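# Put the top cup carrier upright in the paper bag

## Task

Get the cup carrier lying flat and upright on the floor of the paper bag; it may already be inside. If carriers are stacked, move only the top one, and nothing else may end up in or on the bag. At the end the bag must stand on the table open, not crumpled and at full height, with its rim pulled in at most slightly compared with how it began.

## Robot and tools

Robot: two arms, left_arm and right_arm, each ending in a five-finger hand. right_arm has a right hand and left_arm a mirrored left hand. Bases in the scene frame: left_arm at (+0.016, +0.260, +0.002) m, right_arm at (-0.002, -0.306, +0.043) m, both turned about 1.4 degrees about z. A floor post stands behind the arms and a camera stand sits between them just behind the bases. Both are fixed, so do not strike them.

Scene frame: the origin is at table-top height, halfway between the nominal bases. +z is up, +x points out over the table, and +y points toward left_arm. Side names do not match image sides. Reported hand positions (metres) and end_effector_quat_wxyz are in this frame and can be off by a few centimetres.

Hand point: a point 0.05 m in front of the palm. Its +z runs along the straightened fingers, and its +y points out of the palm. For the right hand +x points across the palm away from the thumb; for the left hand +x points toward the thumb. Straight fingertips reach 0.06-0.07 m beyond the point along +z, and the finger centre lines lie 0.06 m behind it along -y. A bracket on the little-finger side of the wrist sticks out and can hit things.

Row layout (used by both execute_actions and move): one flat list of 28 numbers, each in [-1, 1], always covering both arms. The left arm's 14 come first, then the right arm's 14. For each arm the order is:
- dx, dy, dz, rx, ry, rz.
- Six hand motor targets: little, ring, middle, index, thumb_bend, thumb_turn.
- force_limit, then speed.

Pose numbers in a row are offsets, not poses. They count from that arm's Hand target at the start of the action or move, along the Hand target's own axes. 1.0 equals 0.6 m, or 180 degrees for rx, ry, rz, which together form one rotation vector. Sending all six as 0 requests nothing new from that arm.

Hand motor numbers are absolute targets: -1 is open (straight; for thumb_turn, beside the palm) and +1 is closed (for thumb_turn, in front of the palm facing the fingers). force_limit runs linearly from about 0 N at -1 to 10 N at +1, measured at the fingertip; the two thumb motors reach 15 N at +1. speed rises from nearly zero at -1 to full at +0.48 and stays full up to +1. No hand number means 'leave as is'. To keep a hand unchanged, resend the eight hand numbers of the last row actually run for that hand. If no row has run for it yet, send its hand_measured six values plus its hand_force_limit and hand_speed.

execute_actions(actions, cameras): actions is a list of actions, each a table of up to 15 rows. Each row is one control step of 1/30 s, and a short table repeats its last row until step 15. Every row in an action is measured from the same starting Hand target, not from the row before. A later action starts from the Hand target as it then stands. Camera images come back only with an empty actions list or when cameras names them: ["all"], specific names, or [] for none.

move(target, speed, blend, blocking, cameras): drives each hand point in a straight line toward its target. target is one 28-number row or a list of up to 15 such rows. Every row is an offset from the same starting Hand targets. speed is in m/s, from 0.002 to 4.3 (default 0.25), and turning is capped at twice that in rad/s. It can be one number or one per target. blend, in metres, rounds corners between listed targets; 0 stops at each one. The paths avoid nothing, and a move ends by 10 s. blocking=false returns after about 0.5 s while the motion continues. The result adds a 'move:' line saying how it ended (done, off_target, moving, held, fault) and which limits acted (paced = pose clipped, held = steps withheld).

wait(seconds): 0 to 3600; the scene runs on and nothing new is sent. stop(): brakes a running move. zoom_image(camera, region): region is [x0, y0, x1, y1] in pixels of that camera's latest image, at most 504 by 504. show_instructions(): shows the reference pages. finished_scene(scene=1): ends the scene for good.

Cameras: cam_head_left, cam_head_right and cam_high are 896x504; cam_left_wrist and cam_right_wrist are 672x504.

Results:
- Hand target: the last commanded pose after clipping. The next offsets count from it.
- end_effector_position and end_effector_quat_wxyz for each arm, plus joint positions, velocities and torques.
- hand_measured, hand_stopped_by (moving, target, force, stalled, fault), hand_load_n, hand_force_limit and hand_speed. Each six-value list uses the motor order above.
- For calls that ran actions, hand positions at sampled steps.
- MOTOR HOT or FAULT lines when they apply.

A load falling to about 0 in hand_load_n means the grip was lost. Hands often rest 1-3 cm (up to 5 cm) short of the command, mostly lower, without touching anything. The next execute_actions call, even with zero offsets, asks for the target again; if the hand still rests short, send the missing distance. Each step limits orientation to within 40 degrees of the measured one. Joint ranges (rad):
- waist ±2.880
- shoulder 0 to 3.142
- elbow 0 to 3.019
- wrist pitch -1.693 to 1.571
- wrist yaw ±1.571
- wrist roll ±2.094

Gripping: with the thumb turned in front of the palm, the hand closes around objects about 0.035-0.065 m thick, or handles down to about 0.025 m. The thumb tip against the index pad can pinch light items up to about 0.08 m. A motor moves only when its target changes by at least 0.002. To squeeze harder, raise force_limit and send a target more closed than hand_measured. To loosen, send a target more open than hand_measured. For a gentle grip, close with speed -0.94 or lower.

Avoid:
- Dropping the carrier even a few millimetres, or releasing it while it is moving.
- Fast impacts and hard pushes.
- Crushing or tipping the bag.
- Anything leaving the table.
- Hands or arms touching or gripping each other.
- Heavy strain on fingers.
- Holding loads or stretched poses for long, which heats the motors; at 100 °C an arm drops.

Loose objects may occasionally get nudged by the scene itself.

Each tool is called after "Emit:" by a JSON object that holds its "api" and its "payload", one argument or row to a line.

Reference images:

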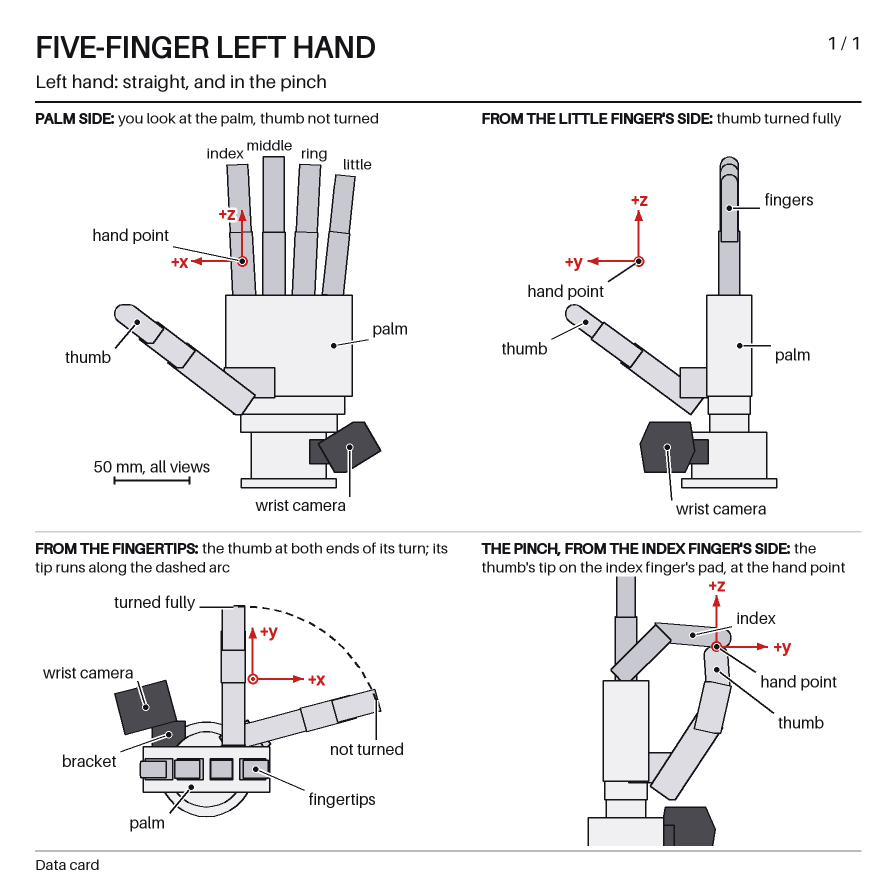

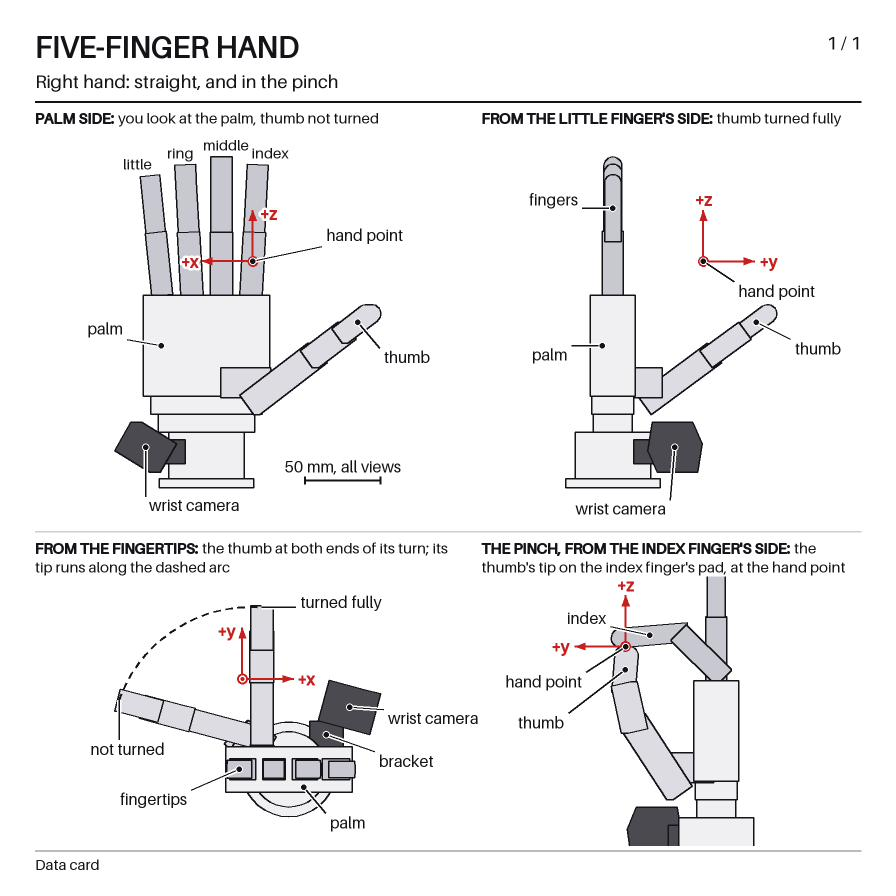

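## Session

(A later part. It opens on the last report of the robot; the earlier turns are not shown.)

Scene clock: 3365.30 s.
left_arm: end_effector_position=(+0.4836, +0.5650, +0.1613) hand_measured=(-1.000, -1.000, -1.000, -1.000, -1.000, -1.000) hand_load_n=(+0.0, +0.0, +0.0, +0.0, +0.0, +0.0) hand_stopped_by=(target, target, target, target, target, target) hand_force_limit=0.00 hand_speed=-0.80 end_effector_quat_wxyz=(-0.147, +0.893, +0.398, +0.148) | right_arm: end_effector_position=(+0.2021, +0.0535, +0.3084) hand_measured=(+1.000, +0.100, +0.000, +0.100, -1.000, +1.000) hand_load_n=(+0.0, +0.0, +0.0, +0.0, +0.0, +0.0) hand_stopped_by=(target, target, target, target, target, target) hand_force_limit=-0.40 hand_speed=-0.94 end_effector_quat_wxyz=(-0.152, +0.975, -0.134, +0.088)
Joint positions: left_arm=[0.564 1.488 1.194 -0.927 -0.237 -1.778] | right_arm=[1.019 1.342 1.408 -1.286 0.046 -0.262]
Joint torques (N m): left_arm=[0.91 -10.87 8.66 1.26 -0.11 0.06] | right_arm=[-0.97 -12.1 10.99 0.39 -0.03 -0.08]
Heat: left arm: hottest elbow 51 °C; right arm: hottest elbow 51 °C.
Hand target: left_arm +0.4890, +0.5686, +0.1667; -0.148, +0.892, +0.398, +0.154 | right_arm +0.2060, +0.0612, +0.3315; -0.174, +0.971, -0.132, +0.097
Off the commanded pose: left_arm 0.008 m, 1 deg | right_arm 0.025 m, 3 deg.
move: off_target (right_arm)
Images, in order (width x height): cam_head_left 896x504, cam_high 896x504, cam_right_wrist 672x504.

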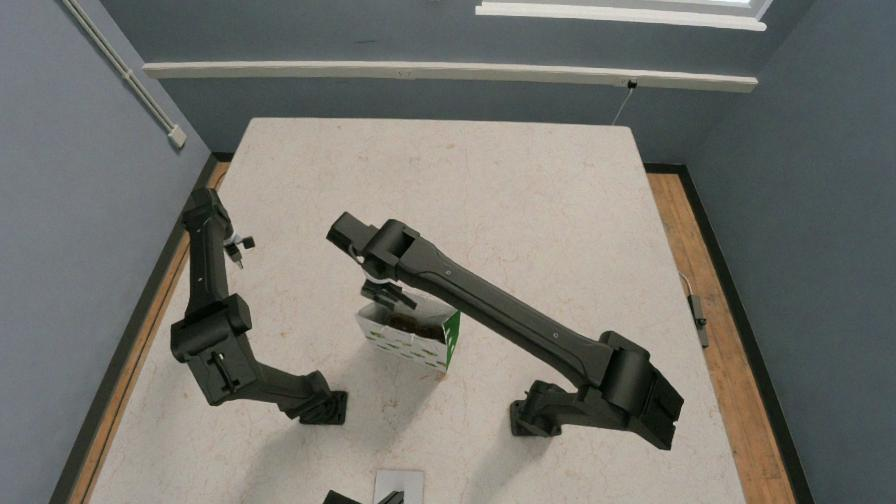

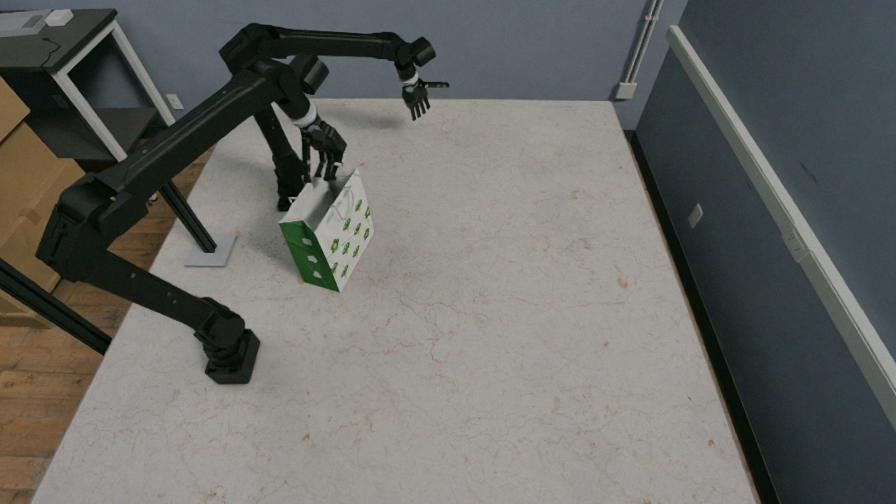

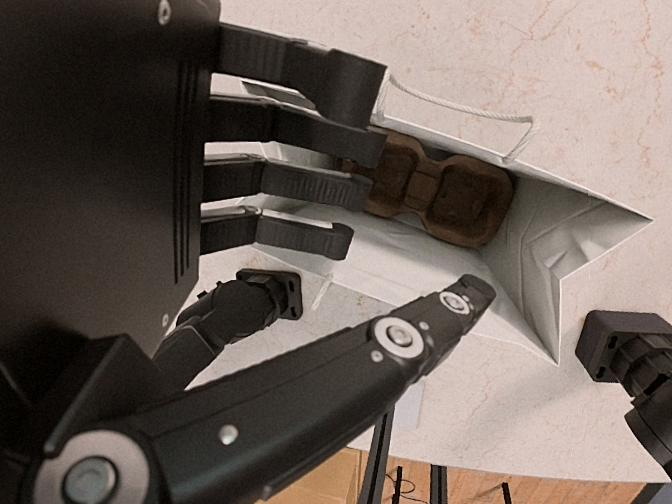

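Emit:
{"api": "move", "payload": {
  "target": [
    [0,0,0,0,0,0,-1,-1,-1,-1,-1,-1,0,-0.8,0.019,-0.0485,-0.1227,0,0,0,1,0.10,0.0,0.10,-1,1,-0.4,-0.94],
    [0,0,0,0,0,0,-1,-1,-1,-1,-1,-1,0,-0.8,0.219,-0.0485,-0.0727,0,0,0,1,0.10,0.0,0.10,-1,1,-0.4,-0.94]
  ],
  "speed": 0.12,
  "blend": [0.02,0],
  "cameras": ["all"]
}}

Emit:
{"api": "zoom_image", "payload": {
  "camera": "cam_head_left",
  "region": [340, 270, 480, 390]
}}

Emit:
{"api": "zoom_image", "payload": {
  "camera": "cam_high",
  "region": [265, 150, 385, 300]
}}

Scene clock: 3373.90 s.
left_arm: end_effector_position=(+0.4836, +0.5650, +0.1613) hand_measured=(-1.000, -1.000, -1.000, -1.000, -1.000, -1.000) hand_load_n=(+0.0, +0.0, +0.0, +0.0, +0.0, +0.0) hand_stopped_by=(target, target, target, target, target, target) hand_force_limit=0.00 hand_speed=-0.80 end_effector_quat_wxyz=(-0.147, +0.893, +0.398, +0.148) | right_arm: end_effector_position=(+0.3192, +0.0295, +0.3826) hand_measured=(+1.000, +0.100, +0.000, +0.100, -1.000, +1.000) hand_load_n=(+0.0, +0.0, +0.0, +0.0, +0.0, +0.5) hand_stopped_by=(target, target, target, target, target, target) hand_force_limit=-0.40 hand_speed=-0.94 end_effector_quat_wxyz=(-0.156, +0.975, -0.137, +0.084)
Joint positions: left_arm=[0.564 1.488 1.194 -0.927 -0.237 -1.778] | right_arm=[0.765 1.511 1.78 -1.487 -0.052 -0.492]
Joint torques (N m): left_arm=[0.79 -10.81 8.77 1.05 -0.16 0.09] | right_arm=[-0.85 -14.1 10.78 0.79 -0.14 -0.14]
Heat: left arm: hottest elbow 51 °C; right arm: hottest elbow 51 °C.
Hand target: left_arm +0.4890, +0.5686, +0.1667; -0.148, +0.892, +0.398, +0.154 | right_arm +0.3265, +0.0357, +0.4010; -0.174, +0.971, -0.132, +0.097
Off the commanded pose: left_arm 0.008 m, 1 deg | right_arm 0.021 m, 3 deg.
move: off_target (right_arm)

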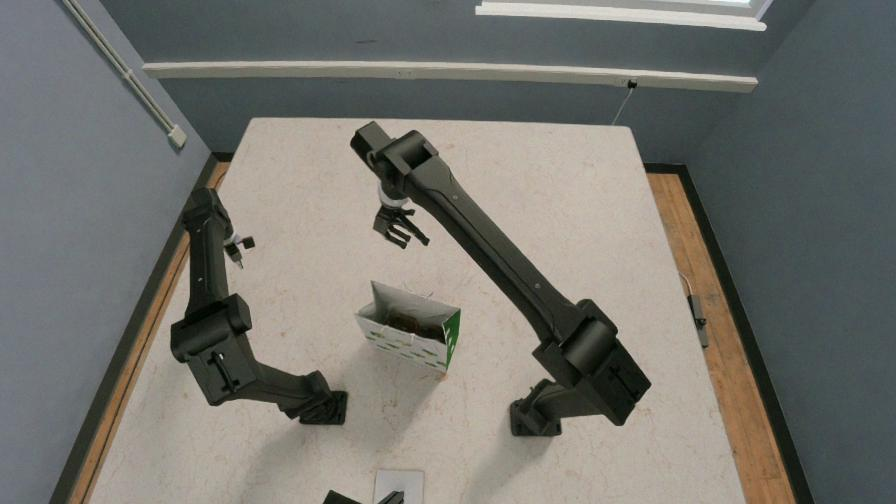

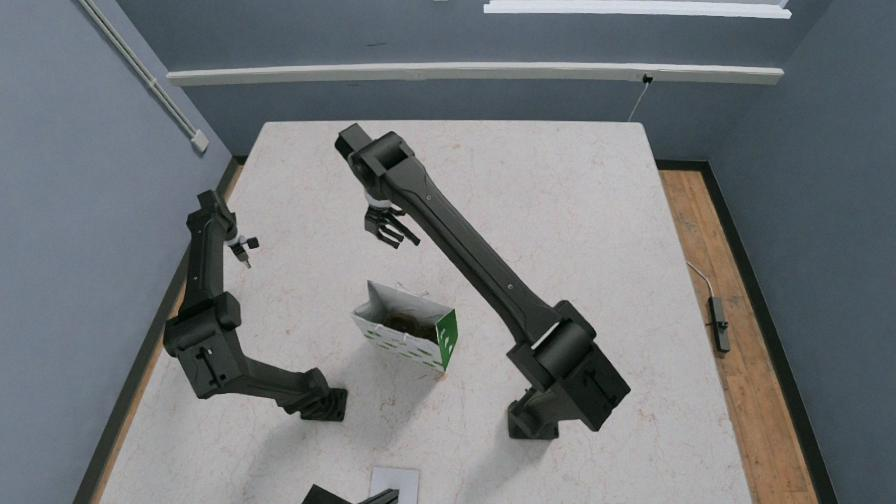

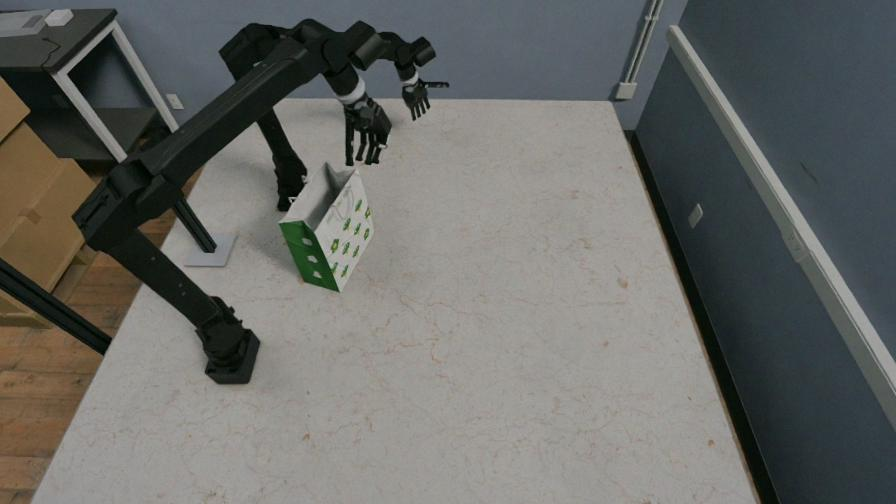

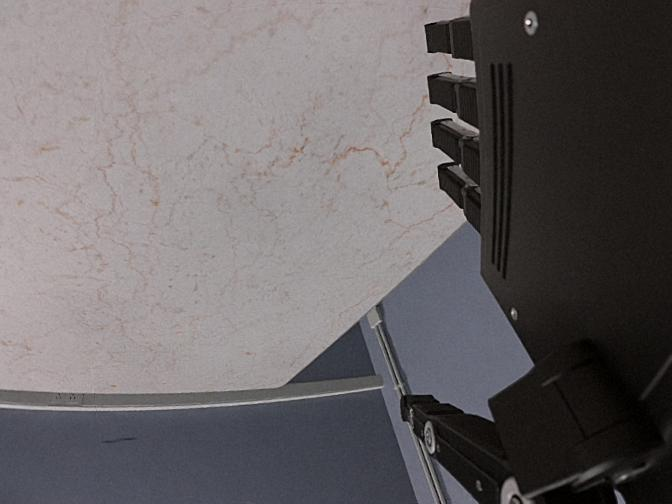

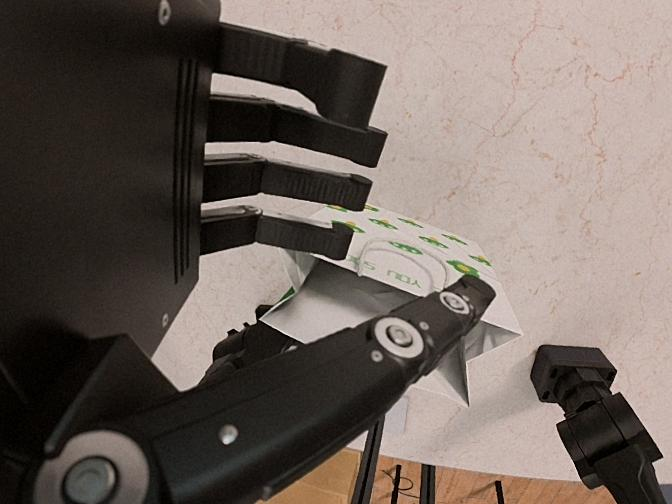

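Scaled by 3.600 from the camera's image (finer frame: 1280x720).

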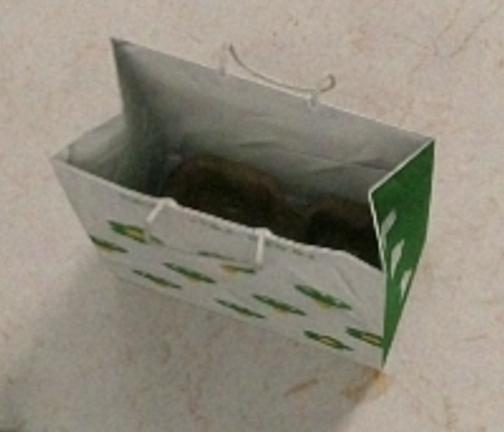

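Scaled by 3.360 from the camera's image (finer frame: 1280x720).

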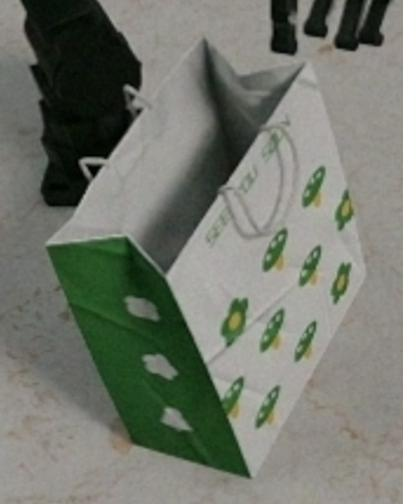

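Emit:
{"api": "finished_scene", "payload": {
  "scene": 1
}}

The scene is finished: the task was done.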